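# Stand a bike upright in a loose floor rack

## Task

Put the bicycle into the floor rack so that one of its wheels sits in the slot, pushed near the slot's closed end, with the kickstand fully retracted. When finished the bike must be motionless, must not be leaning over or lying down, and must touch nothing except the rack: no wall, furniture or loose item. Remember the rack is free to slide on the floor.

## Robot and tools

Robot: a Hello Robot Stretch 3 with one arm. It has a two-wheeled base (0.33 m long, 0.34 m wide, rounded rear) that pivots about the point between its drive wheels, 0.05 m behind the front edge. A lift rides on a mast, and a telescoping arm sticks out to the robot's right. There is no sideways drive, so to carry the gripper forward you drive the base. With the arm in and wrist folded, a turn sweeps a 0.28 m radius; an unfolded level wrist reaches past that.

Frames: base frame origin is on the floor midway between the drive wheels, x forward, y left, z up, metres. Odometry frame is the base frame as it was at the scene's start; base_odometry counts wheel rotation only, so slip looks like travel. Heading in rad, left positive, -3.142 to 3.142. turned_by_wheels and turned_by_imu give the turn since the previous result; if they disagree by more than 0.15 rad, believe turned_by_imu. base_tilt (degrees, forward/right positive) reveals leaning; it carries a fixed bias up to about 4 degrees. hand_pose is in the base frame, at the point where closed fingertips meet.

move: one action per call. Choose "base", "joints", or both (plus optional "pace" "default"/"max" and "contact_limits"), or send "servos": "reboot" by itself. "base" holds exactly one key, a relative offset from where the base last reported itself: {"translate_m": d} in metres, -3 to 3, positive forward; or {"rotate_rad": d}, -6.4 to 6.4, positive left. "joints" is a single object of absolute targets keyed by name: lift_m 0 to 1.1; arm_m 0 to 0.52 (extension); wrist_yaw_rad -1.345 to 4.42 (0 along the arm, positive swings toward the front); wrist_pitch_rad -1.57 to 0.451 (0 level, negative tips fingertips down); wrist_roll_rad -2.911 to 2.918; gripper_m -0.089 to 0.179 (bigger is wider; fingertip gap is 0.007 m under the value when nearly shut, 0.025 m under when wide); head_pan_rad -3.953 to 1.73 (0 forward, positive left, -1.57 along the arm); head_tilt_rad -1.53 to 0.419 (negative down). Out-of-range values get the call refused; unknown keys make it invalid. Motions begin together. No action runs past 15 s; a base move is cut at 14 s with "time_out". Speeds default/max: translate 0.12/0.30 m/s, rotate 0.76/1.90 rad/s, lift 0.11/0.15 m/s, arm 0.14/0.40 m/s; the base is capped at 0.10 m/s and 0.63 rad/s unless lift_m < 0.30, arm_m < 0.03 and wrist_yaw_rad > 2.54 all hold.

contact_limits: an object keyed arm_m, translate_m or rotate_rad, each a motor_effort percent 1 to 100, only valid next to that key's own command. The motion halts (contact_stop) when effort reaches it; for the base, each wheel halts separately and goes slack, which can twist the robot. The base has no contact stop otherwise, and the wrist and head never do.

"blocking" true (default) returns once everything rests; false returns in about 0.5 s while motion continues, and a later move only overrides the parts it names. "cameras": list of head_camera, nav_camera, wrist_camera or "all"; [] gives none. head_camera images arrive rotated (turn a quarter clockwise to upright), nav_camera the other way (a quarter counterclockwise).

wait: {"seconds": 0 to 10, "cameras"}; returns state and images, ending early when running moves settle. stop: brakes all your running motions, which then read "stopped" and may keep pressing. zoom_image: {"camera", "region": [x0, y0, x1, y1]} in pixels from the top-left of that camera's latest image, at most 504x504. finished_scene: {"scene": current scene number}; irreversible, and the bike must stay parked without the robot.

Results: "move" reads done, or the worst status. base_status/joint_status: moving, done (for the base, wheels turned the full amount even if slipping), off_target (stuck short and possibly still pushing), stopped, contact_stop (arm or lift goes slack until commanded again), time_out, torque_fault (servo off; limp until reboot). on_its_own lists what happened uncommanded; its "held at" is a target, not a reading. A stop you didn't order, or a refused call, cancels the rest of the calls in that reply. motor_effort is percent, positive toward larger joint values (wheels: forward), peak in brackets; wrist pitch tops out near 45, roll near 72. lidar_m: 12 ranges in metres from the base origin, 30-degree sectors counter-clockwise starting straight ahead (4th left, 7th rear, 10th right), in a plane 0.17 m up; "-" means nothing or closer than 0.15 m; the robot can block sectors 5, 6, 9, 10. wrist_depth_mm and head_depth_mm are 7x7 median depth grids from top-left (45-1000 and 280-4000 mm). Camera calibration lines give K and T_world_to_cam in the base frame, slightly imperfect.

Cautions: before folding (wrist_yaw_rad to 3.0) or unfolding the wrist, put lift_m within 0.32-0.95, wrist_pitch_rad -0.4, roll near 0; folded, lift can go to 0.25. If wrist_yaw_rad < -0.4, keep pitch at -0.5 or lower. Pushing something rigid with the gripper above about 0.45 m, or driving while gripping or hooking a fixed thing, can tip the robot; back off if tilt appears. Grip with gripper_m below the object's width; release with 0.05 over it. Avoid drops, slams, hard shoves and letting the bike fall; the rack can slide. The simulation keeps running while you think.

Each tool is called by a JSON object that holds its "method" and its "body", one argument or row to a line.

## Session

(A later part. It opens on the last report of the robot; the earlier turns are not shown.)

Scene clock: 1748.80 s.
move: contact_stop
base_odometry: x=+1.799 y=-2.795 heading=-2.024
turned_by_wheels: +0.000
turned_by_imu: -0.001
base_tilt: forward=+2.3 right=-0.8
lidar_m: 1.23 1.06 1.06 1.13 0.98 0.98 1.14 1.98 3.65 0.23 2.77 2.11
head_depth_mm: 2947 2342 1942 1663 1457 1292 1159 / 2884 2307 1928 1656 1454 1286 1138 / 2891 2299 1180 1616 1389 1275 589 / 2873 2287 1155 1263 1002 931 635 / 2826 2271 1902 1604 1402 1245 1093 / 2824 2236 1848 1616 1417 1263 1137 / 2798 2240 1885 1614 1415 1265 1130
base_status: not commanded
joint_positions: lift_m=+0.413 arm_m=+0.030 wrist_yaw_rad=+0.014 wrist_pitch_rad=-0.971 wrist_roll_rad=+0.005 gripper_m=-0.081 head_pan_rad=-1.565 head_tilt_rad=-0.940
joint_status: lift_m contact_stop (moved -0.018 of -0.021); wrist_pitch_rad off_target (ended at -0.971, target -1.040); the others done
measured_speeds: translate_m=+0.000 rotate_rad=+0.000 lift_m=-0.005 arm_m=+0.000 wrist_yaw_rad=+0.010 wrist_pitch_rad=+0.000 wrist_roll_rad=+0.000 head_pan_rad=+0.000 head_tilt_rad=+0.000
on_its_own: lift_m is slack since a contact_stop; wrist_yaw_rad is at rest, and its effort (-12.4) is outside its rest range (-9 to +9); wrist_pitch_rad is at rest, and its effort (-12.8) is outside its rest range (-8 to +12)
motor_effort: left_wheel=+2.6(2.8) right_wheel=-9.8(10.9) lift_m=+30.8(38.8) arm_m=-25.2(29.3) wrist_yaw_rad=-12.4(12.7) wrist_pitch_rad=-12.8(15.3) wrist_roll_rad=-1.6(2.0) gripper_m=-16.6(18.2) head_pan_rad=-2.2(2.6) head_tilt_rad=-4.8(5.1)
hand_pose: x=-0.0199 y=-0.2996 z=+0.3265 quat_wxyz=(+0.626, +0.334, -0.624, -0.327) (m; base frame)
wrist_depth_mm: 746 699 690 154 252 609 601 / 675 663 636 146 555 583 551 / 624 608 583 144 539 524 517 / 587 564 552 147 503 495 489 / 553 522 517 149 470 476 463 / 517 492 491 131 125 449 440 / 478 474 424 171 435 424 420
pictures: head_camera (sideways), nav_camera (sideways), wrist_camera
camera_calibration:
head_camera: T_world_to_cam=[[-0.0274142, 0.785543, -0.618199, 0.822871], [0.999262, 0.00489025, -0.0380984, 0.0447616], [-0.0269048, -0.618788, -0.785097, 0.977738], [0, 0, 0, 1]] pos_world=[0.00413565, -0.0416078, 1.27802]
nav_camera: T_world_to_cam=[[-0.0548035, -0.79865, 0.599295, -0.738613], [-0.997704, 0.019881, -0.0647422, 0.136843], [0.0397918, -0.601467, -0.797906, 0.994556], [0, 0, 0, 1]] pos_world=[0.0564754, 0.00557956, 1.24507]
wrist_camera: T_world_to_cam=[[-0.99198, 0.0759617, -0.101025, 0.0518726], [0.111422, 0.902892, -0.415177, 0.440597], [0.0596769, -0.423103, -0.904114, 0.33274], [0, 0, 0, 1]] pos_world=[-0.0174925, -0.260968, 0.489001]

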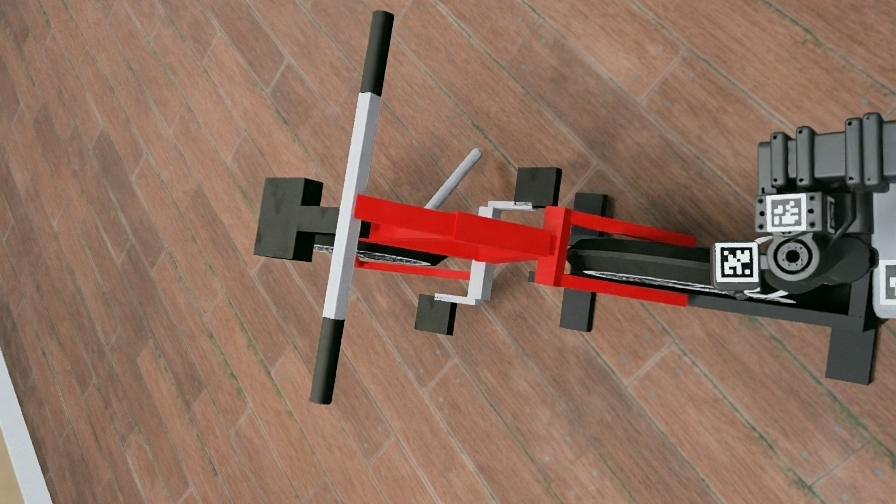

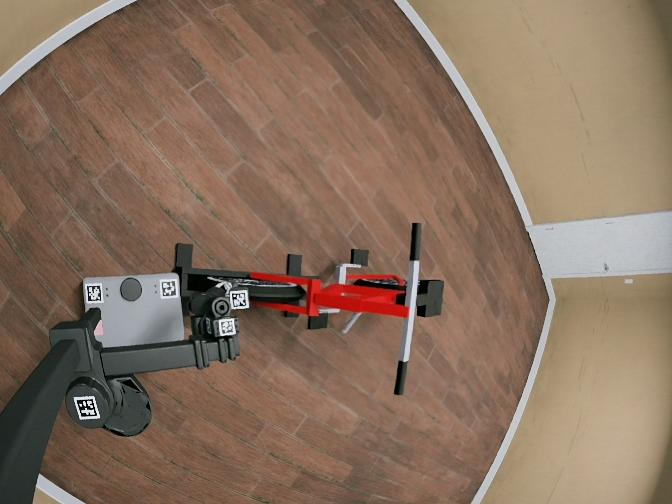

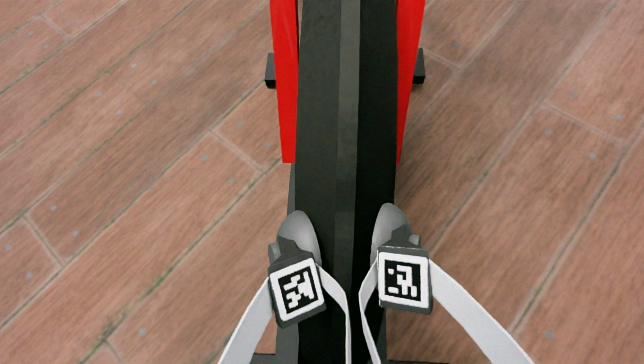

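{"method": "move", "body": {
  "joints": {"arm_m":0.0,"lift_m":0.385,"wrist_pitch_rad":-1.0}
}}

Scene clock: 1752.70 s.
move: contact_stop
base_odometry: x=+1.799 y=-2.795 heading=-2.024
turned_by_wheels: +0.000
turned_by_imu: -0.001
base_tilt: forward=+2.3 right=-0.8
lidar_m: 1.23 1.06 1.06 1.13 0.98 0.98 1.14 1.98 3.66 0.22 2.77 2.13
head_depth_mm: 2922 2346 1945 1633 1451 1285 1160 / 2903 2301 1937 1640 1445 1280 1150 / 2872 2304 1869 1600 1394 1282 589 / 2834 2285 1142 1269 1008 941 630 / 2825 2270 1891 1577 1405 1256 1091 / 2818 2243 1878 1619 1411 1262 1135 / 2768 2216 1851 1609 1414 1258 1134
base_status: not commanded
joint_positions: lift_m=+0.397 arm_m=+0.000 wrist_yaw_rad=+0.023 wrist_pitch_rad=-0.909 wrist_roll_rad=+0.007 gripper_m=-0.081 head_pan_rad=-1.565 head_tilt_rad=-0.940
joint_status: lift_m contact_stop (moved -0.016 of -0.028); wrist_pitch_rad off_target (ended at -0.909, target -1.000); the others done
measured_speeds: translate_m=+0.000 rotate_rad=+0.000 lift_m=-0.003 arm_m=+0.000 wrist_yaw_rad=+0.000 wrist_pitch_rad=+0.000 wrist_roll_rad=+0.000 head_pan_rad=+0.000 head_tilt_rad=+0.000
on_its_own: lift_m is slack since a contact_stop (your +0.385 is given up); wrist_yaw_rad is at rest, and its effort (-18.8) is outside its rest range (-9 to +9); wrist_pitch_rad is at rest, and its effort (-16.6) is outside its rest range (-8 to +12)
motor_effort: left_wheel=+2.9(3.3) right_wheel=-12.5(12.9) lift_m=+28.8(32.6) arm_m=-25.3(31.2) wrist_yaw_rad=-18.8(21.6) wrist_pitch_rad=-16.6(19.7) wrist_roll_rad=-2.4(2.6) gripper_m=-16.9(18.1) head_pan_rad=-1.9(2.7) head_tilt_rad=-4.3(5.1)
hand_pose: x=-0.0185 y=-0.2834 z=+0.3191 quat_wxyz=(+0.637, +0.317, -0.634, -0.305) (m; base frame)
wrist_depth_mm: 795 771 743 155 257 646 620 / 692 692 663 148 282 585 558 / 653 631 605 146 541 534 534 / 605 570 573 149 520 500 479 / 562 530 522 150 466 470 459 / 507 495 483 130 124 445 433 / 480 463 444 177 414 409 407
pictures: head_camera (sideways), nav_camera (sideways), wrist_camera
camera_calibration:
head_camera: T_world_to_cam=[[-0.0274144, 0.785543, -0.618199, 0.822871], [0.999262, 0.00489061, -0.0380984, 0.0447616], [-0.0269046, -0.618788, -0.785098, 0.977738], [0, 0, 0, 1]] pos_world=[0.00413566, -0.0416078, 1.27802]
nav_camera: T_world_to_cam=[[-0.0548032, -0.79865, 0.599295, -0.738613], [-0.997704, 0.0198807, -0.0647422, 0.136843], [0.039792, -0.601467, -0.797906, 0.994556], [0, 0, 0, 1]] pos_world=[0.0564754, 0.00557958, 1.24507]
wrist_camera: T_world_to_cam=[[-0.992232, 0.0623073, -0.107671, 0.0495477], [0.106056, 0.876067, -0.470382, 0.432629], [0.0650188, -0.478147, -0.87587, 0.308344], [0, 0, 0, 1]] pos_world=[-0.0167682, -0.234666, 0.478905]

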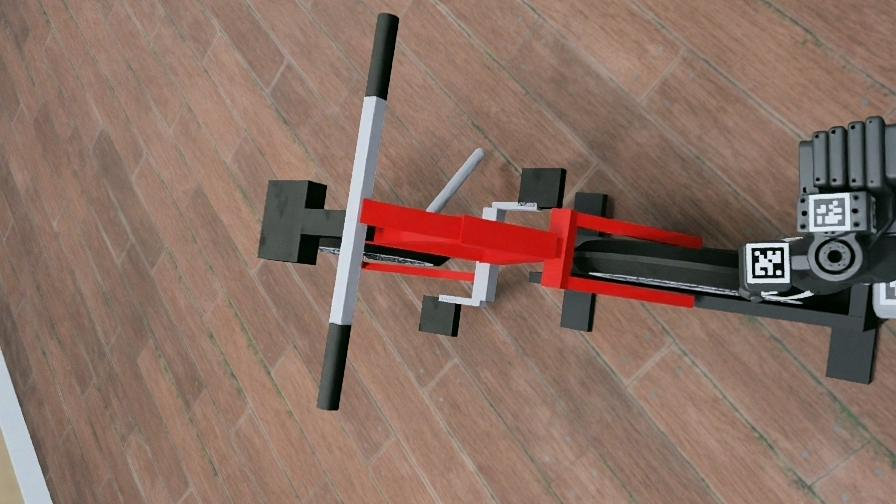

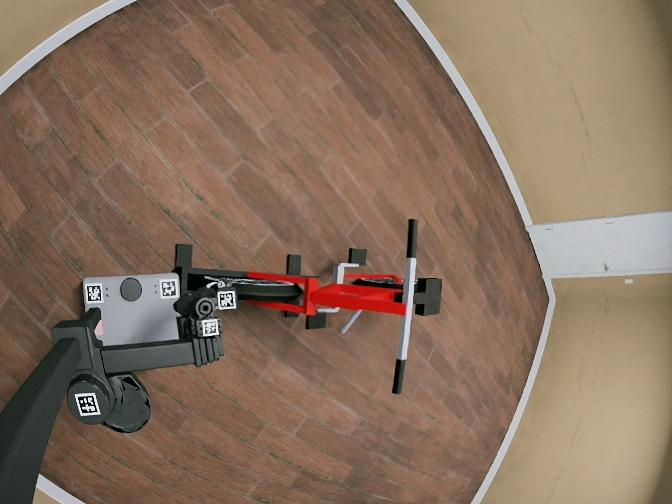

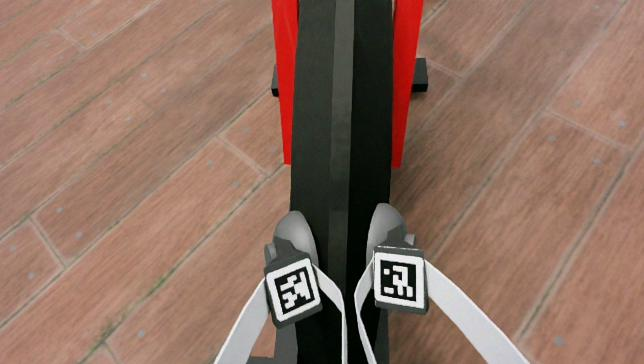

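{"method": "move", "body": {
  "joints": {"gripper_m":0.0},
  "cameras": []
}}

{"method": "move", "body": {
  "joints": {"gripper_m":0.12},
  "cameras": []
}}

{"method": "move", "body": {
  "joints": {"lift_m":0.56,"wrist_pitch_rad":-1.3}
}}

Scene clock: 1759.97 s.
move: done
base_odometry: x=+1.799 y=-2.795 heading=-2.025
turned_by_wheels: +0.000
turned_by_imu: -0.002
base_tilt: forward=+2.3 right=-0.9
lidar_m: 1.22 1.06 1.06 1.13 0.98 0.98 1.14 1.98 3.66 0.22 2.77 2.11
head_depth_mm: 2940 2327 1938 1637 1454 1293 1160 / 2906 2288 1935 1644 1449 1287 1153 / 2906 2305 1880 1642 1376 1273 586 / 2885 2269 1139 1270 1012 952 630 / 2819 2270 1884 1591 1399 1251 1092 / 2806 2262 1875 1629 1423 1265 1138 / 2778 2227 1871 1609 1402 1261 1129
base_status: not commanded
joint_positions: lift_m=+0.396 arm_m=+0.000 wrist_yaw_rad=+0.051 wrist_pitch_rad=-0.920 wrist_roll_rad=+0.007 gripper_m=+0.000 head_pan_rad=-1.565 head_tilt_rad=-0.940
joint_status: all done
measured_speeds: translate_m=+0.000 rotate_rad=+0.000 lift_m=+0.001 arm_m=+0.000 wrist_yaw_rad=+0.000 wrist_pitch_rad=+0.000 wrist_roll_rad=+0.000 head_pan_rad=+0.000 head_tilt_rad=+0.000
on_its_own: wrist_yaw_rad is held at +0.041, not at your +0.000, by its stall guard, which is not easing now; lift_m is slack since a contact_stop (your +0.385 is given up); wrist_pitch_rad is at rest, and its effort (-14.7) is outside its rest range (-8 to +12)
motor_effort: left_wheel=+3.1(3.3) right_wheel=-5.5(9.8) lift_m=+25.0(26.1) arm_m=+11.8(13.3) wrist_yaw_rad=-9.2(13.8) wrist_pitch_rad=-14.7(16.2) wrist_roll_rad=-2.5(2.7) gripper_m=-5.8(74.4) head_pan_rad=-2.1(2.9) head_tilt_rad=-4.1(5.2)
hand_pose: x=-0.0147 y=-0.2809 z=+0.3168 quat_wxyz=(+0.639, +0.329, -0.627, -0.299) (m; base frame)
wrist_depth_mm: 795 743 716 152 259 631 602 / 703 690 657 146 279 569 562 / 652 608 598 145 533 536 529 / 581 573 545 147 502 505 483 / 545 522 513 151 148 472 452 / 508 499 128 152 126 437 424 / 475 472 418 173 417 109 407
pictures: none
No camera images: "cameras" was empty.

Scene clock: 1761.70 s.
move: done
base_odometry: x=+1.799 y=-2.795 heading=-2.025
turned_by_wheels: +0.000
turned_by_imu: -0.001
base_tilt: forward=+2.3 right=-0.8
lidar_m: 1.23 1.06 1.06 1.13 0.98 0.98 1.14 1.99 3.65 0.22 2.77 2.12
head_depth_mm: 2947 2341 1941 1621 1459 1289 1162 / 2901 2333 1920 1656 1450 1277 1154 / 2818 2304 1883 1644 1397 1281 588 / 2858 2291 1137 1278 1019 950 629 / 2826 2273 1892 1597 1403 1251 1026 / 2798 2250 1888 1617 1416 1265 1141 / 2813 2229 1873 1608 1415 1257 1137
base_status: not commanded
joint_positions: lift_m=+0.397 arm_m=+0.000 wrist_yaw_rad=+0.043 wrist_pitch_rad=-1.003 wrist_roll_rad=+0.006 gripper_m=+0.120 head_pan_rad=-1.565 head_tilt_rad=-0.940
joint_status: all done
measured_speeds: all 0
on_its_own: wrist_yaw_rad is held at +0.041, not at your +0.000, by its stall guard, which is not easing now; lift_m is slack since a contact_stop (your +0.385 is given up); wrist_pitch_rad moved -0.083 to your old target -1.000
motor_effort: left_wheel=+2.9(3.2) right_wheel=-1.2(5.5) lift_m=+25.7(26.0) arm_m=+10.0(11.9) wrist_yaw_rad=-1.5(12.6) wrist_pitch_rad=+0.6(15.1) wrist_roll_rad=-2.1(2.6) gripper_m=+0.8(80.2) head_pan_rad=-2.0(2.8) head_tilt_rad=-4.4(5.3)
hand_pose: x=-0.0166 y=-0.2624 z=+0.3067 quat_wxyz=(+0.626, +0.352, -0.614, -0.328) (m; base frame)
wrist_depth_mm: 681 652 636 140 543 574 546 / 628 607 596 140 533 537 519 / 591 570 556 144 516 512 496 / 553 530 513 150 495 473 461 / 524 503 488 161 458 140 447 / 487 481 146 182 443 125 115 / 466 121 294 282 403 409 399
pictures: none
No camera images: "cameras" was empty.

Scene clock: 1764.00 s.
move: done
base_odometry: x=+1.799 y=-2.795 heading=-2.025
turned_by_wheels: +0.000
turned_by_imu: -0.001
base_tilt: forward=+2.3 right=-0.8
lidar_m: 1.22 1.06 1.06 1.13 0.98 0.98 1.14 1.99 3.66 0.22 2.77 2.12
head_depth_mm: 2959 2340 1940 1621 1452 1289 1157 / 2903 2330 1930 1648 1445 1281 440 / 2904 2296 1871 1635 1392 1279 457 / 2848 2267 1139 1278 1013 935 491 / 2828 2266 1890 1596 1403 1255 1046 / 2827 2268 1892 1619 1417 1266 1137 / 2778 2227 1883 1610 1413 1253 1129
base_status: not commanded
joint_positions: lift_m=+0.560 arm_m=+0.000 wrist_yaw_rad=+0.042 wrist_pitch_rad=-1.297 wrist_roll_rad=+0.006 gripper_m=+0.120 head_pan_rad=-1.565 head_tilt_rad=-0.940
joint_status: all done
measured_speeds: all 0
on_its_own: wrist_yaw_rad is held at +0.041, not at your +0.000, by its stall guard, which is not easing now
motor_effort: left_wheel=+2.6(3.1) right_wheel=-0.7(1.3) lift_m=+27.6(30.0) arm_m=+7.9(10.6) wrist_yaw_rad=-2.2(2.3) wrist_pitch_rad=-0.3(2.8) wrist_roll_rad=-1.8(2.2) gripper_m=+0.5(1.4) head_pan_rad=-2.3(2.8) head_tilt_rad=-4.9(5.3)
hand_pose: x=-0.0197 y=-0.1909 z=+0.4455 quat_wxyz=(+0.571, +0.438, -0.556, -0.417) (m; base frame)
wrist_depth_mm: 648 661 634 263 620 609 594 / 664 671 647 276 615 616 593 / 657 651 626 310 604 592 581 / 646 627 617 452 590 593 576 / 627 634 597 454 438 140 572 / 634 614 147 445 435 124 115 / 627 120 602 432 427 420 557
pictures: head_camera (sideways), nav_camera (sideways), wrist_camera
camera_calibration:
head_camera: T_world_to_cam=[[-0.0274143, 0.785543, -0.618199, 0.822871], [0.999262, 0.00489038, -0.0380984, 0.0447616], [-0.0269047, -0.618787, -0.785098, 0.977738], [0, 0, 0, 1]] pos_world=[0.00413565, -0.0416078, 1.27802]
nav_camera: T_world_to_cam=[[-0.0548034, -0.79865, 0.599295, -0.738613], [-0.997704, 0.0198809, -0.0647422, 0.136843], [0.0397918, -0.601467, -0.797906, 0.994557], [0, 0, 0, 1]] pos_world=[0.0564754, 0.00557958, 1.24507]
wrist_camera: T_world_to_cam=[[-0.994836, 0.0760535, -0.0672148, 0.0407617], [0.0828352, 0.991053, -0.104656, 0.269787], [0.058654, -0.109683, -0.992235, 0.585384], [0, 0, 0, 1]] pos_world=[-0.0161317, -0.206266, 0.611812]

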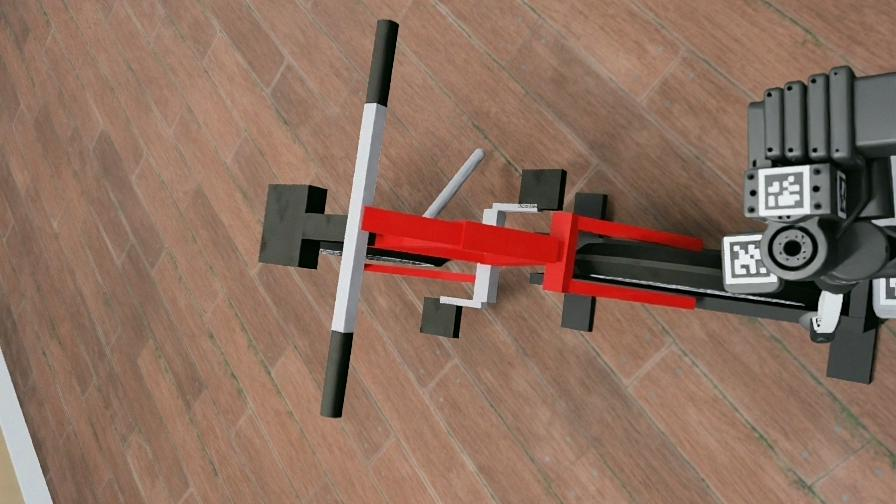

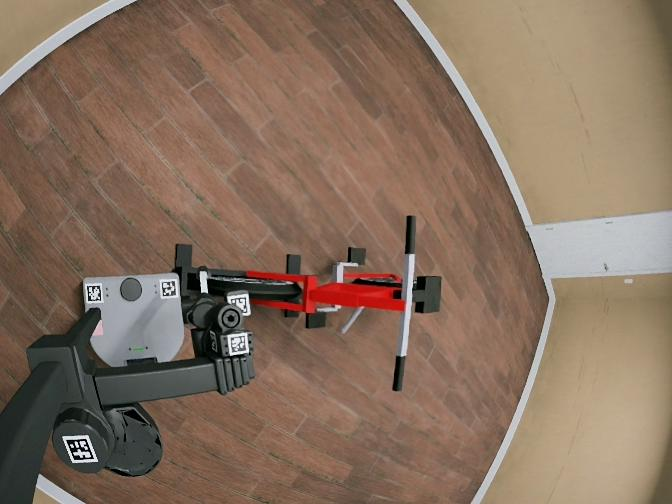

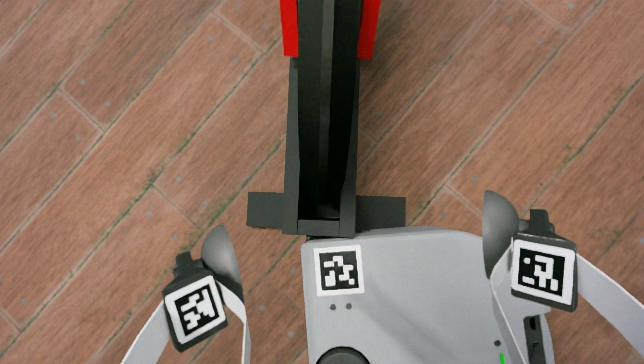

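{"method": "zoom_image", "body": {
  "camera": "wrist_camera",
  "region": [240, 100, 420, 250]
}}

Scaled by 2.800.

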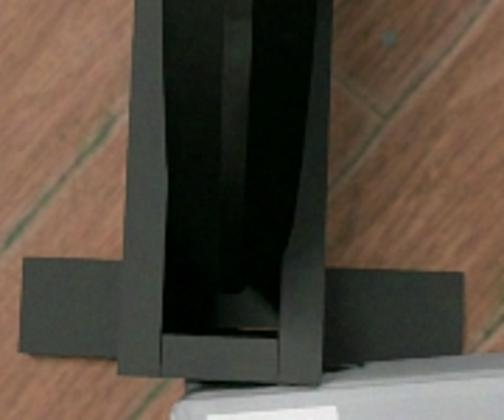

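{"method": "move", "body": {
  "joints": {"arm_m":0.0,"lift_m":0.5,"wrist_pitch_rad":-1.55,"wrist_yaw_rad":0.0,"gripper_m":0.0},
  "base": {"translate_m":-0.62},
  "cameras": []
}}

{"method": "move", "body": {
  "base": {"rotate_rad":1.5708},
  "joints": {"head_tilt_rad":-0.85,"lift_m":0.4}
}}

Scene clock: 1793.73 s.
move: done
base_odometry: x=+2.071 y=-2.238 heading=-2.025
turned_by_wheels: +0.000
turned_by_imu: -0.005
base_tilt: forward=+2.3 right=-0.8
lidar_m: 1.73 1.50 1.09 0.63 0.54 0.54 0.63 1.10 3.22 3.67 0.80 0.64
head_depth_mm: 2943 2338 1938 1665 1450 1295 1155 / 2870 2302 1926 1643 1449 1283 513 / 2886 2300 1907 1640 1449 1279 503 / 2814 2293 1903 1641 1436 1268 535 / 2818 2257 1894 1625 1421 1262 1138 / 2814 2257 1884 1617 1421 1266 1138 / 2762 2259 1877 1603 1415 1263 1129
base_status: done
joint_positions: lift_m=+0.500 arm_m=+0.000 wrist_yaw_rad=+0.002 wrist_pitch_rad=-1.542 wrist_roll_rad=+0.005 gripper_m=+0.000 head_pan_rad=-1.565 head_tilt_rad=-0.940
joint_status: all done
measured_speeds: all 0
motor_effort: left_wheel=-0.2(6.7) right_wheel=-1.8(10.7) lift_m=+28.4(29.0) arm_m=-1.6(5.9) wrist_yaw_rad=-1.2(4.4) wrist_pitch_rad=-1.3(3.3) wrist_roll_rad=-1.9(2.2) gripper_m=-0.5(79.2) head_pan_rad=-2.0(2.6) head_tilt_rad=-4.6(5.5)
hand_pose: x=-0.0217 y=-0.1281 z=+0.3819 quat_wxyz=(+0.506, +0.492, -0.508, -0.494) (m; base frame)
wrist_depth_mm: 522 523 509 504 505 503 504 / 531 526 529 518 513 507 510 / 544 532 542 542 377 515 519 / 546 562 537 385 377 381 530 / 575 582 562 151 380 390 544 / 596 582 583 128 125 397 551 / 598 600 588 416 412 402 563
pictures: none
No camera images: "cameras" was empty.

Scene clock: 1797.33 s.
move: done
base_odometry: x=+2.071 y=-2.238 heading=-0.454
turned_by_wheels: +1.571
turned_by_imu: +1.560
base_tilt: forward=+2.3 right=-0.8
lidar_m: 0.63 0.54 0.54 0.63 1.10 3.22 3.68 0.80 0.64 1.73 1.50 1.09
head_depth_mm: 2855 2775 2169 1796 1533 1267 1178 / 2519 2695 2149 1782 1524 1258 1173 / 2260 2500 2146 1773 1519 1276 1174 / 2009 2333 2127 1778 1516 1313 1167 / 1830 2101 2107 1752 1507 1308 1162 / 1684 1894 2029 1757 1489 1308 1158 / 1547 1722 1903 1747 1481 1300 1154
base_status: done
joint_positions: lift_m=+0.400 arm_m=+0.000 wrist_yaw_rad=+0.002 wrist_pitch_rad=-1.543 wrist_roll_rad=+0.005 gripper_m=+0.000 head_pan_rad=-1.565 head_tilt_rad=-0.853
joint_status: all done
measured_speeds: all 0
motor_effort: left_wheel=-3.2(7.6) right_wheel=+7.0(10.2) lift_m=+25.6(26.3) arm_m=-12.2(12.3) wrist_yaw_rad=-1.8(3.0) wrist_pitch_rad=-1.4(2.2) wrist_roll_rad=-1.9(2.2) gripper_m=-1.3(2.4) head_pan_rad=-1.9(2.8) head_tilt_rad=+1.7(4.7)
hand_pose: x=-0.0217 y=-0.1281 z=+0.2819 quat_wxyz=(+0.506, +0.492, -0.508, -0.494) (m; base frame)
wrist_depth_mm: 425 419 412 417 410 410 401 / 434 428 418 421 418 418 412 / 438 439 433 437 304 272 422 / 465 454 451 282 279 275 279 / 468 464 460 151 280 280 283 / 483 478 473 127 125 294 291 / 500 490 488 287 305 296 300
pictures: head_camera (sideways), nav_camera (sideways), wrist_camera
camera_calibration:
head_camera: T_world_to_cam=[[-0.0270844, 0.728582, -0.684423, 0.909159], [0.999281, 0.00156671, -0.0378763, 0.0444766], [-0.0265237, -0.684957, -0.728101, 0.903618], [0, 0, 0, 1]] pos_world=[0.00414667, -0.0435273, 1.28186]
nav_camera: T_world_to_cam=[[-0.0551241, -0.743291, 0.666694, -0.826428], [-0.997671, 0.0141332, -0.0667333, 0.139443], [0.0401797, -0.668819, -0.742338, 0.922299], [0, 0, 0, 1]] pos_world=[0.0565041, 0.000604479, 1.24494]
wrist_camera: T_world_to_cam=[[-0.990945, 0.129228, -0.0364484, 0.0212289], [0.123072, 0.982724, 0.138225, 0.121854], [0.0536813, 0.132488, -0.98973, 0.460265], [0, 0, 0, 1]] pos_world=[-0.0186677, -0.183472, 0.439468]

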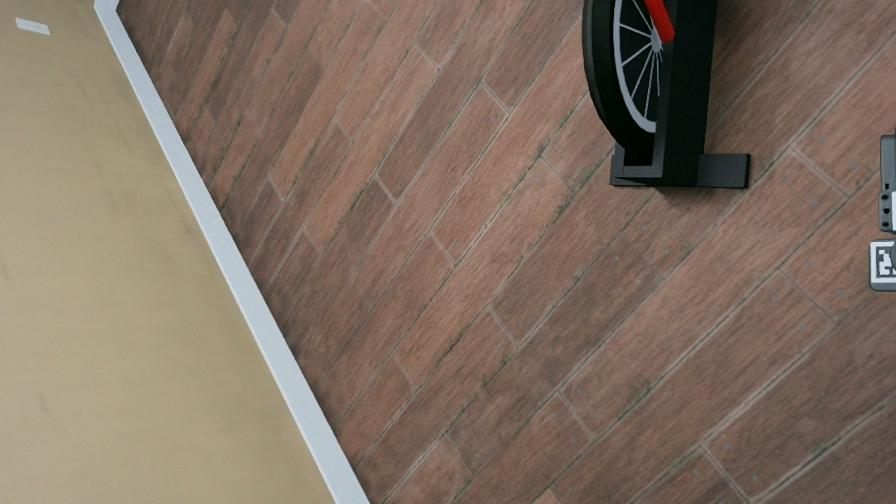

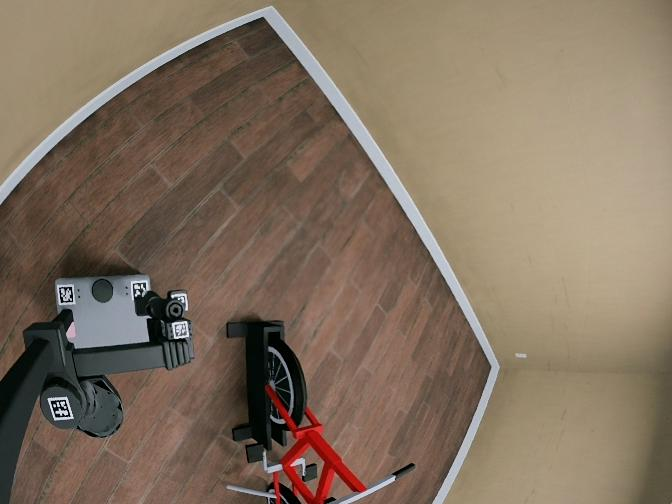

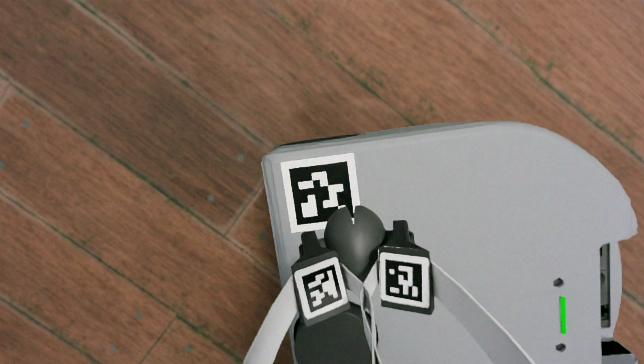

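{"method": "zoom_image", "body": {
  "camera": "head_camera",
  "region": [560, 0, 780, 210]
}}

{"method": "move", "body": {
  "base": {"translate_m":-0.88},
  "joints": {"lift_m":0.3}
}}

Scaled by 2.291 from the camera's 896x504 image, which has a finer 1280x720 frame.

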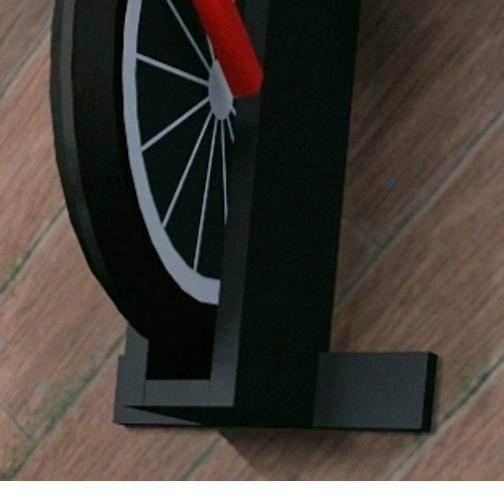

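Scene clock: 1811.30 s.
move: done
base_odometry: x=+1.281 y=-1.852 heading=-0.454
turned_by_wheels: +0.000
turned_by_imu: -0.006
base_tilt: forward=+2.3 right=-0.8
lidar_m: 1.35 1.16 1.16 1.35 2.36 2.62 2.96 2.58 0.55 0.55 0.64 0.84
head_depth_mm: 2593 2709 2153 1793 1524 1290 1182 / 2806 2714 2154 1780 1523 1196 1179 / 3033 2694 2144 1784 1462 1158 1173 / 2902 2697 2119 1765 880 1260 1150 / 2604 2672 2122 1761 945 1264 1172 / 2395 2583 2108 1727 1436 1197 1159 / 2200 2440 2099 1651 1048 1226 1152
base_status: done
joint_positions: lift_m=+0.300 arm_m=+0.000 wrist_yaw_rad=+0.002 wrist_pitch_rad=-1.543 wrist_roll_rad=+0.005 gripper_m=+0.000 head_pan_rad=-1.565 head_tilt_rad=-0.853
joint_status: all done
measured_speeds: all 0
motor_effort: left_wheel=-1.7(8.0) right_wheel=-0.4(4.3) lift_m=+28.7(29.2) arm_m=-16.0(19.1) wrist_yaw_rad=-1.6(2.7) wrist_pitch_rad=-1.5(2.1) wrist_roll_rad=-1.8(2.2) gripper_m=-0.8(2.4) head_pan_rad=-1.8(2.9) head_tilt_rad=+1.3(2.1)
hand_pose: x=-0.0217 y=-0.1280 z=+0.1819 quat_wxyz=(+0.506, +0.492, -0.508, -0.494) (m; base frame)
wrist_depth_mm: 331 327 323 317 314 315 311 / 334 334 325 325 326 323 318 / 343 340 338 331 306 181 174 / 349 353 190 181 181 178 177 / 360 355 195 155 181 184 182 / 374 364 363 128 124 187 186 / 381 380 366 196 195 192 190
pictures: head_camera (sideways), nav_camera (sideways), wrist_camera
camera_calibration:
head_camera: T_world_to_cam=[[-0.0270843, 0.728582, -0.684423, 0.909159], [0.999281, 0.00156659, -0.0378763, 0.0444766], [-0.0265238, -0.684957, -0.728101, 0.903618], [0, 0, 0, 1]] pos_world=[0.00414667, -0.0435273, 1.28186]
nav_camera: T_world_to_cam=[[-0.0551242, -0.74329, 0.666694, -0.826428], [-0.997671, 0.0141333, -0.0667333, 0.139443], [0.0401796, -0.66882, -0.742338, 0.922299], [0, 0, 0, 1]] pos_world=[0.0565041, 0.00060446, 1.24494]
wrist_camera: T_world_to_cam=[[-0.99094, 0.129266, -0.0364481, 0.0175884], [0.12311, 0.982719, 0.138227, 0.135664], [0.0536863, 0.132488, -0.98973, 0.361293], [0, 0, 0, 1]] pos_world=[-0.0186691, -0.18346, 0.339471]

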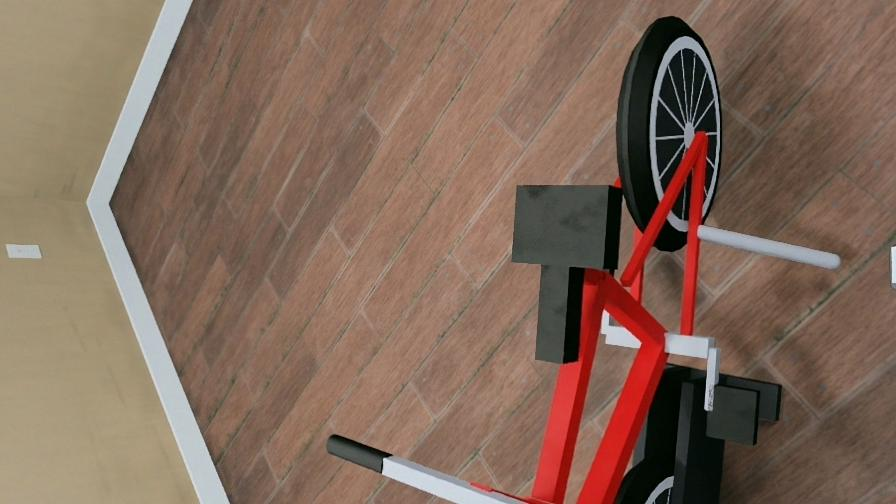

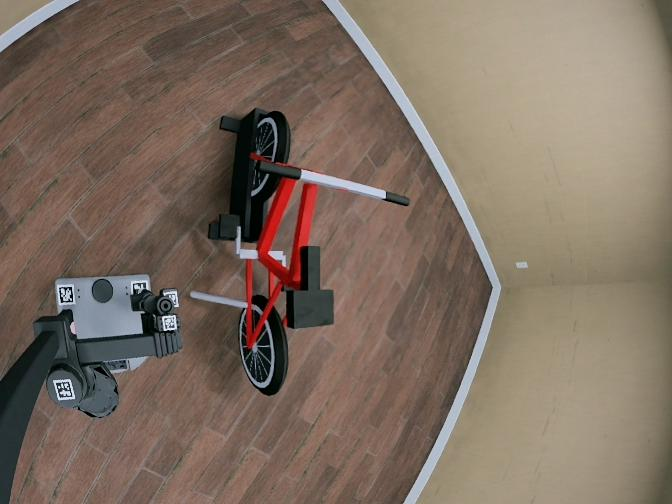

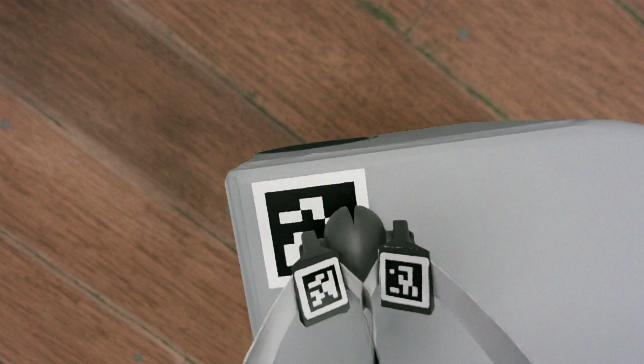

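{"method": "move", "body": {
  "base": {"translate_m":0.055},
  "joints": {"arm_m":0.252,"gripper_m":-0.03},
  "cameras": []
}}

{"method": "move", "body": {
  "joints": {"lift_m":0.15}
}}

Scene clock: 1827.43 s.
move: done
base_odometry: x=+1.330 y=-1.876 heading=-0.454
turned_by_wheels: +0.000
turned_by_imu: -0.001
base_tilt: forward=+2.3 right=-0.8
lidar_m: 1.30 1.12 1.13 1.31 2.28 2.66 3.00 2.62 0.48 0.48 0.62 2.08
head_depth_mm: 2642 2729 2200 1792 1540 1199 1183 / 2831 2717 2140 1783 1524 1140 1176 / 3028 2719 2151 1775 882 863 714 / 2830 2721 2124 1772 944 828 1138 / 2560 2658 2126 1768 1199 1248 1160 / 2359 2549 2092 1696 1077 1208 1159 / 2178 2402 2083 1740 899 1231 1155
base_status: done
joint_positions: lift_m=+0.300 arm_m=+0.252 wrist_yaw_rad=+0.000 wrist_pitch_rad=-1.544 wrist_roll_rad=+0.005 gripper_m=-0.029 head_pan_rad=-1.565 head_tilt_rad=-0.853
joint_status: all done
measured_speeds: all 0
motor_effort: left_wheel=+1.7(6.5) right_wheel=+5.3(9.4) lift_m=+27.7(28.4) arm_m=+18.2(20.2) wrist_yaw_rad=+1.6(2.1) wrist_pitch_rad=-1.2(1.8) wrist_roll_rad=-1.6(2.2) gripper_m=-10.8(83.5) head_pan_rad=-2.6(2.7) head_tilt_rad=+1.7(2.0)
hand_pose: x=-0.0216 y=-0.3798 z=+0.1819 quat_wxyz=(+0.505, +0.492, -0.508, -0.495) (m; base frame)
wrist_depth_mm: 132 131 321 322 317 172 310 / 331 315 332 328 323 190 316 / 339 340 336 334 333 325 327 / 163 345 345 343 339 336 337 / 360 359 355 155 344 338 346 / 374 366 361 126 125 353 350 / 382 380 375 367 370 360 361
pictures: none
No camera images: "cameras" was empty.

Scene clock: 1829.63 s.
move: done
base_odometry: x=+1.330 y=-1.876 heading=-0.454
turned_by_wheels: +0.000
turned_by_imu: -0.001
base_tilt: forward=+2.3 right=-0.8
lidar_m: 1.30 1.13 1.12 1.31 2.27 2.67 3.00 2.62 0.48 0.48 0.62 2.08
head_depth_mm: 2651 2694 2167 1797 1534 1196 1183 / 2882 2720 2161 1775 1522 1138 1174 / 3045 2669 2151 1766 884 1137 1120 / 2841 2682 2135 1758 942 1127 1114 / 2565 2639 2126 1750 1194 1247 1166 / 2357 2538 2107 1714 1080 1197 1165 / 2161 2379 2091 1736 895 1225 1158
base_status: not commanded
joint_positions: lift_m=+0.150 arm_m=+0.252 wrist_yaw_rad=+0.000 wrist_pitch_rad=-1.544 wrist_roll_rad=+0.005 gripper_m=-0.029 head_pan_rad=-1.565 head_tilt_rad=-0.853
joint_status: all done
measured_speeds: all 0
motor_effort: left_wheel=+1.5(1.9) right_wheel=+5.8(5.9) lift_m=+22.9(26.7) arm_m=+13.7(18.1) wrist_yaw_rad=+1.0(1.3) wrist_pitch_rad=-0.7(2.1) wrist_roll_rad=-1.5(1.8) gripper_m=-10.6(11.8) head_pan_rad=-2.2(2.7) head_tilt_rad=+1.0(2.2)
hand_pose: x=-0.0216 y=-0.3798 z=+0.0319 quat_wxyz=(+0.505, +0.492, -0.508, -0.495) (m; base frame)
wrist_depth_mm: 181 180 179 177 176 174 173 / 176 186 183 181 180 179 177 / 183 190 187 185 185 183 182 / 196 194 194 191 188 187 185 / 201 200 196 156 192 192 97 / 206 205 203 126 125 194 108 / 212 210 208 207 205 131 199
pictures: head_camera (sideways), nav_camera (sideways), wrist_camera
camera_calibration:
head_camera: T_world_to_cam=[[-0.0270842, 0.728568, -0.684438, 0.909178], [0.999281, 0.00156582, -0.0378762, 0.0444765], [-0.0265237, -0.684972, -0.728087, 0.9036], [0, 0, 0, 1]] pos_world=[0.00414667, -0.0435277, 1.28186]
nav_camera: T_world_to_cam=[[-0.0551243, -0.743277, 0.666709, -0.826448], [-0.997671, 0.0141319, -0.0667337, 0.139443], [0.0401797, -0.668835, -0.742325, 0.922281], [0, 0, 0, 1]] pos_world=[0.0565042, 0.000603309, 1.24494]
wrist_camera: T_world_to_cam=[[-0.990784, 0.130502, -0.0362899, 0.0451629], [0.1243, 0.982423, 0.139266, 0.403654], [0.0538266, 0.133472, -0.98959, 0.246575], [0, 0, 0, 1]] pos_world=[-0.0186998, -0.435364, 0.189432]

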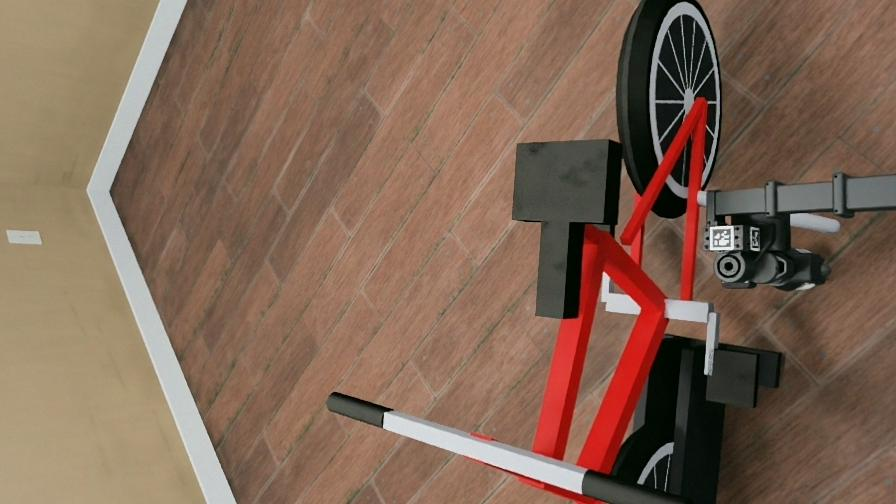

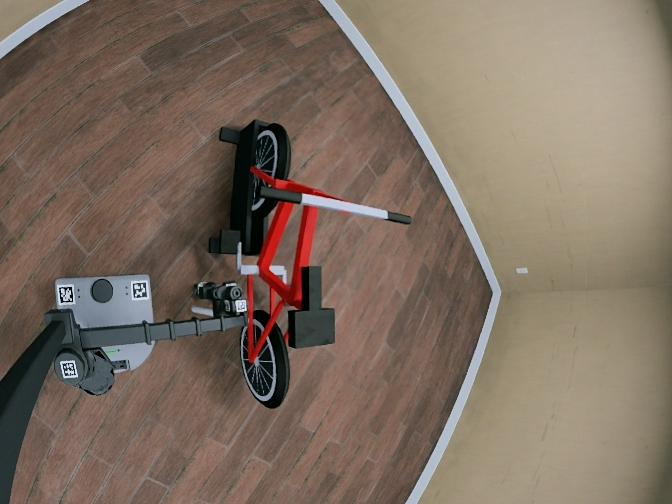

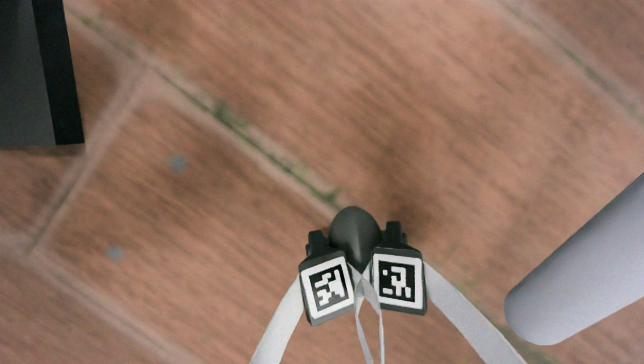

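{"method": "move", "body": {
  "base": {"translate_m":-0.1},
  "contact_limits": {"translate_m":60}
}}

Scene clock: 1837.63 s.
move: done
base_odometry: x=+1.240 y=-1.832 heading=-0.454
turned_by_wheels: +0.000
turned_by_imu: -0.001
base_tilt: forward=+2.4 right=-0.8
lidar_m: 1.38 1.20 1.20 1.38 2.42 2.59 2.93 2.55 0.55 0.47 0.63 0.83
head_depth_mm: 2586 2693 2165 1802 1532 1258 1177 / 2776 2671 2167 1783 1530 1187 1174 / 3014 2695 2141 1779 917 1090 1116 / 2936 2682 2129 1760 898 988 1122 / 2659 2668 2103 1762 1016 1249 1163 / 2445 2537 2078 1764 1445 1192 1157 / 2242 2427 2103 1701 1035 1205 1158
base_status: done
joint_positions: lift_m=+0.150 arm_m=+0.252 wrist_yaw_rad=-0.006 wrist_pitch_rad=-1.557 wrist_roll_rad=+0.005 gripper_m=-0.030 head_pan_rad=-1.565 head_tilt_rad=-0.853
joint_status: not commanded
measured_speeds: all 0
motor_effort: left_wheel=+0.8(7.1) right_wheel=-7.9(22.4) lift_m=+27.3(28.6) arm_m=+3.3(7.9) wrist_yaw_rad=+4.1(6.9) wrist_pitch_rad=+1.5(1.7) wrist_roll_rad=-1.8(1.8) gripper_m=-10.7(11.7) head_pan_rad=-1.7(2.7) head_tilt_rad=+1.0(2.0)
contact_limits: translate_m 60 (maximum 100)
hand_pose: x=-0.0215 y=-0.3765 z=+0.0322 quat_wxyz=(+0.501, +0.494, -0.506, -0.499) (m; base frame)
wrist_depth_mm: 181 179 179 177 176 174 - / 186 185 183 181 180 178 58 / 190 190 188 187 183 183 - / 197 195 195 191 188 74 - / 201 200 198 155 191 84 75 / 208 205 204 126 123 94 197 / 214 212 208 208 207 203 200
pictures: head_camera (sideways), nav_camera (sideways), wrist_camera
camera_calibration:
head_camera: T_world_to_cam=[[-0.027084, 0.728518, -0.684491, 0.909247], [0.999281, 0.0015632, -0.0378759, 0.0444761], [-0.0265233, -0.685024, -0.728037, 0.903535], [0, 0, 0, 1]] pos_world=[0.00414668, -0.0435292, 1.28186]
nav_camera: T_world_to_cam=[[-0.0551244, -0.743229, 0.666763, -0.826518], [-0.997671, 0.014127, -0.0667351, 0.139445], [0.0401801, -0.668888, -0.742276, 0.922218], [0, 0, 0, 1]] pos_world=[0.0565042, 0.000599194, 1.24494]
wrist_camera: T_world_to_cam=[[-0.990065, 0.136281, -0.0346258, 0.0469918], [0.129572, 0.979884, 0.151783, 0.399144], [0.0546145, 0.145788, -0.987807, 0.250975], [0, 0, 0, 1]] pos_world=[-0.0188997, -0.434108, 0.188959]

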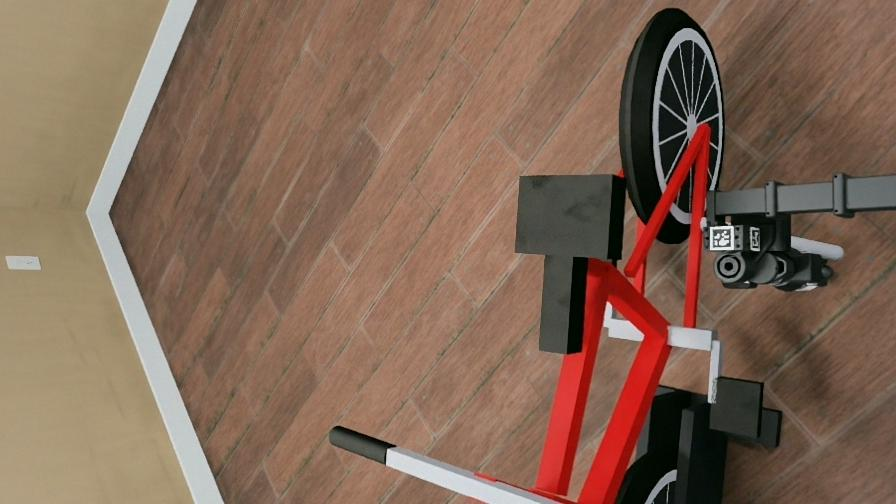

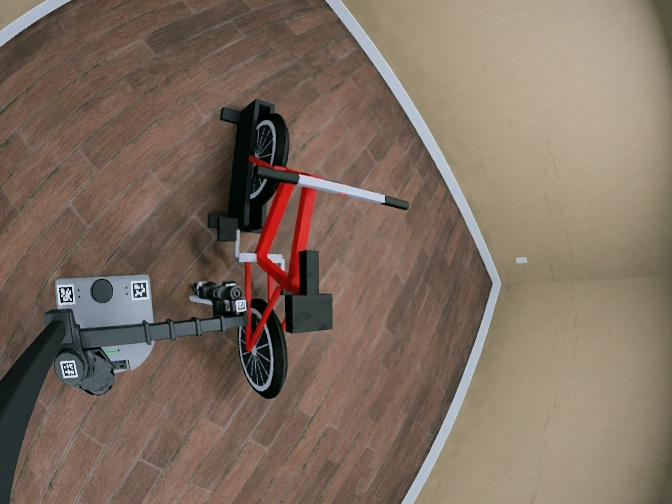

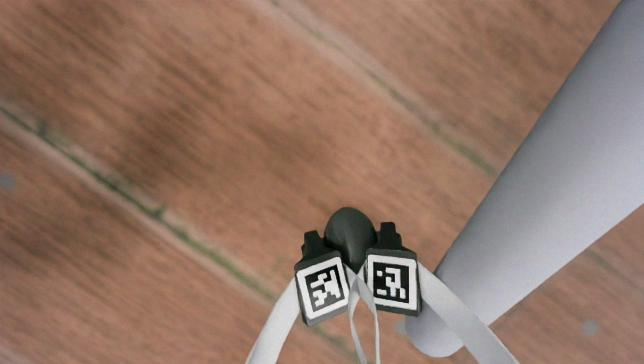

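Contact with rod. Continue in steps.

{"method": "move", "body": {
  "base": {"translate_m":-0.05},
  "contact_limits": {"translate_m":60}
}}

Scene clock: 1840.90 s.
move: done
base_odometry: x=+1.195 y=-1.810 heading=-0.454
turned_by_wheels: +0.000
turned_by_imu: +0.000
base_tilt: forward=+2.3 right=-0.8
lidar_m: 1.42 1.23 1.23 1.43 2.49 2.56 2.88 2.51 0.54 0.47 0.63 0.83
head_depth_mm: 2505 2668 2174 1797 1520 1263 1179 / 2747 2761 2149 1785 1530 1174 1175 / 2967 2692 2151 1784 1014 1065 1119 / 3035 2672 2107 1762 896 970 1136 / 2705 2648 2110 1756 1016 1270 1167 / 2501 2623 2112 1756 1438 1240 1156 / 2281 2458 2095 1652 1033 1200 1165
base_status: done
joint_positions: lift_m=+0.150 arm_m=+0.252 wrist_yaw_rad=-0.008 wrist_pitch_rad=-1.557 wrist_roll_rad=+0.005 gripper_m=-0.030 head_pan_rad=-1.565 head_tilt_rad=-0.853
joint_status: not commanded
measured_speeds: all 0
motor_effort: left_wheel=+2.7(3.8) right_wheel=-14.0(24.3) lift_m=+27.6(27.9) arm_m=-3.5(3.5) wrist_yaw_rad=+7.3(7.8) wrist_pitch_rad=+1.1(1.7) wrist_roll_rad=-1.8(1.8) gripper_m=-10.7(11.5) head_pan_rad=-2.2(2.7) head_tilt_rad=+1.0(1.9)
contact_limits: translate_m 60 (maximum 100)
hand_pose: x=-0.0215 y=-0.3765 z=+0.0322 quat_wxyz=(+0.500, +0.493, -0.506, -0.500) (m; base frame)
wrist_depth_mm: 181 180 180 176 175 175 - / 186 185 182 180 179 179 - / 192 190 187 186 184 181 - / 197 196 192 191 187 71 - / 202 201 198 155 193 72 70 / 207 208 204 127 123 95 196 / 215 214 208 209 129 202 202
pictures: head_camera (sideways), nav_camera (sideways), wrist_camera
camera_calibration:
head_camera: T_world_to_cam=[[-0.027084, 0.728519, -0.68449, 0.909247], [0.999281, 0.0015632, -0.0378759, 0.0444761], [-0.0265233, -0.685024, -0.728037, 0.903535], [0, 0, 0, 1]] pos_world=[0.00414668, -0.0435292, 1.28186]
nav_camera: T_world_to_cam=[[-0.0551244, -0.743229, 0.666763, -0.826518], [-0.997671, 0.014127, -0.0667351, 0.139445], [0.0401801, -0.668888, -0.742276, 0.922218], [0, 0, 0, 1]] pos_world=[0.0565042, 0.000599197, 1.24494]
wrist_camera: T_world_to_cam=[[-0.98974, 0.138629, -0.0346028, 0.0479234], [0.131889, 0.979548, 0.151957, 0.399011], [0.0549607, 0.145834, -0.987781, 0.250984], [0, 0, 0, 1]] pos_world=[-0.0189877, -0.434096, 0.188944]

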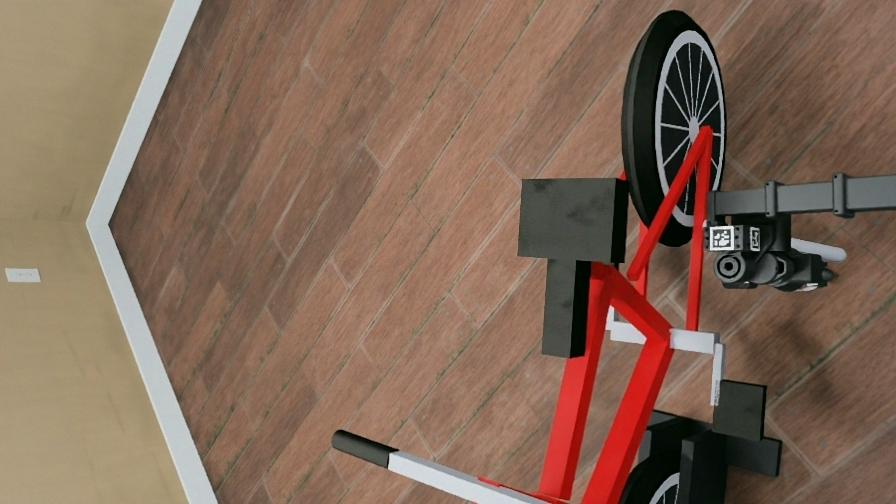

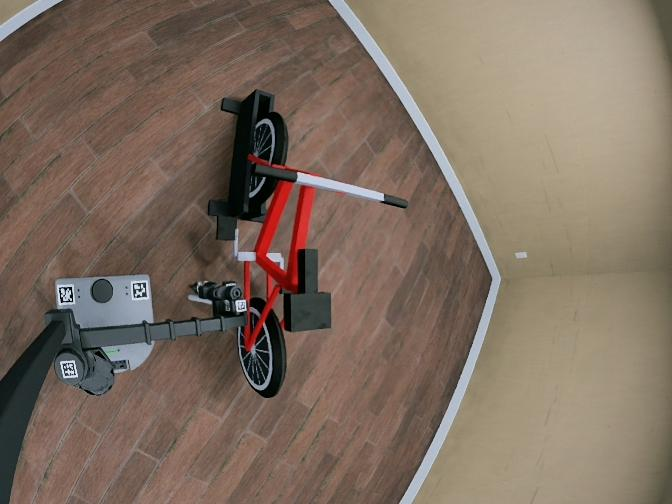

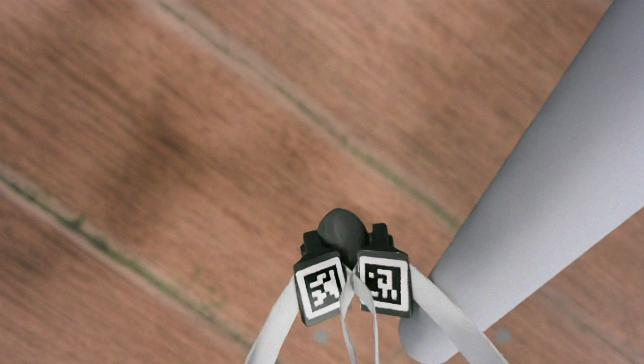

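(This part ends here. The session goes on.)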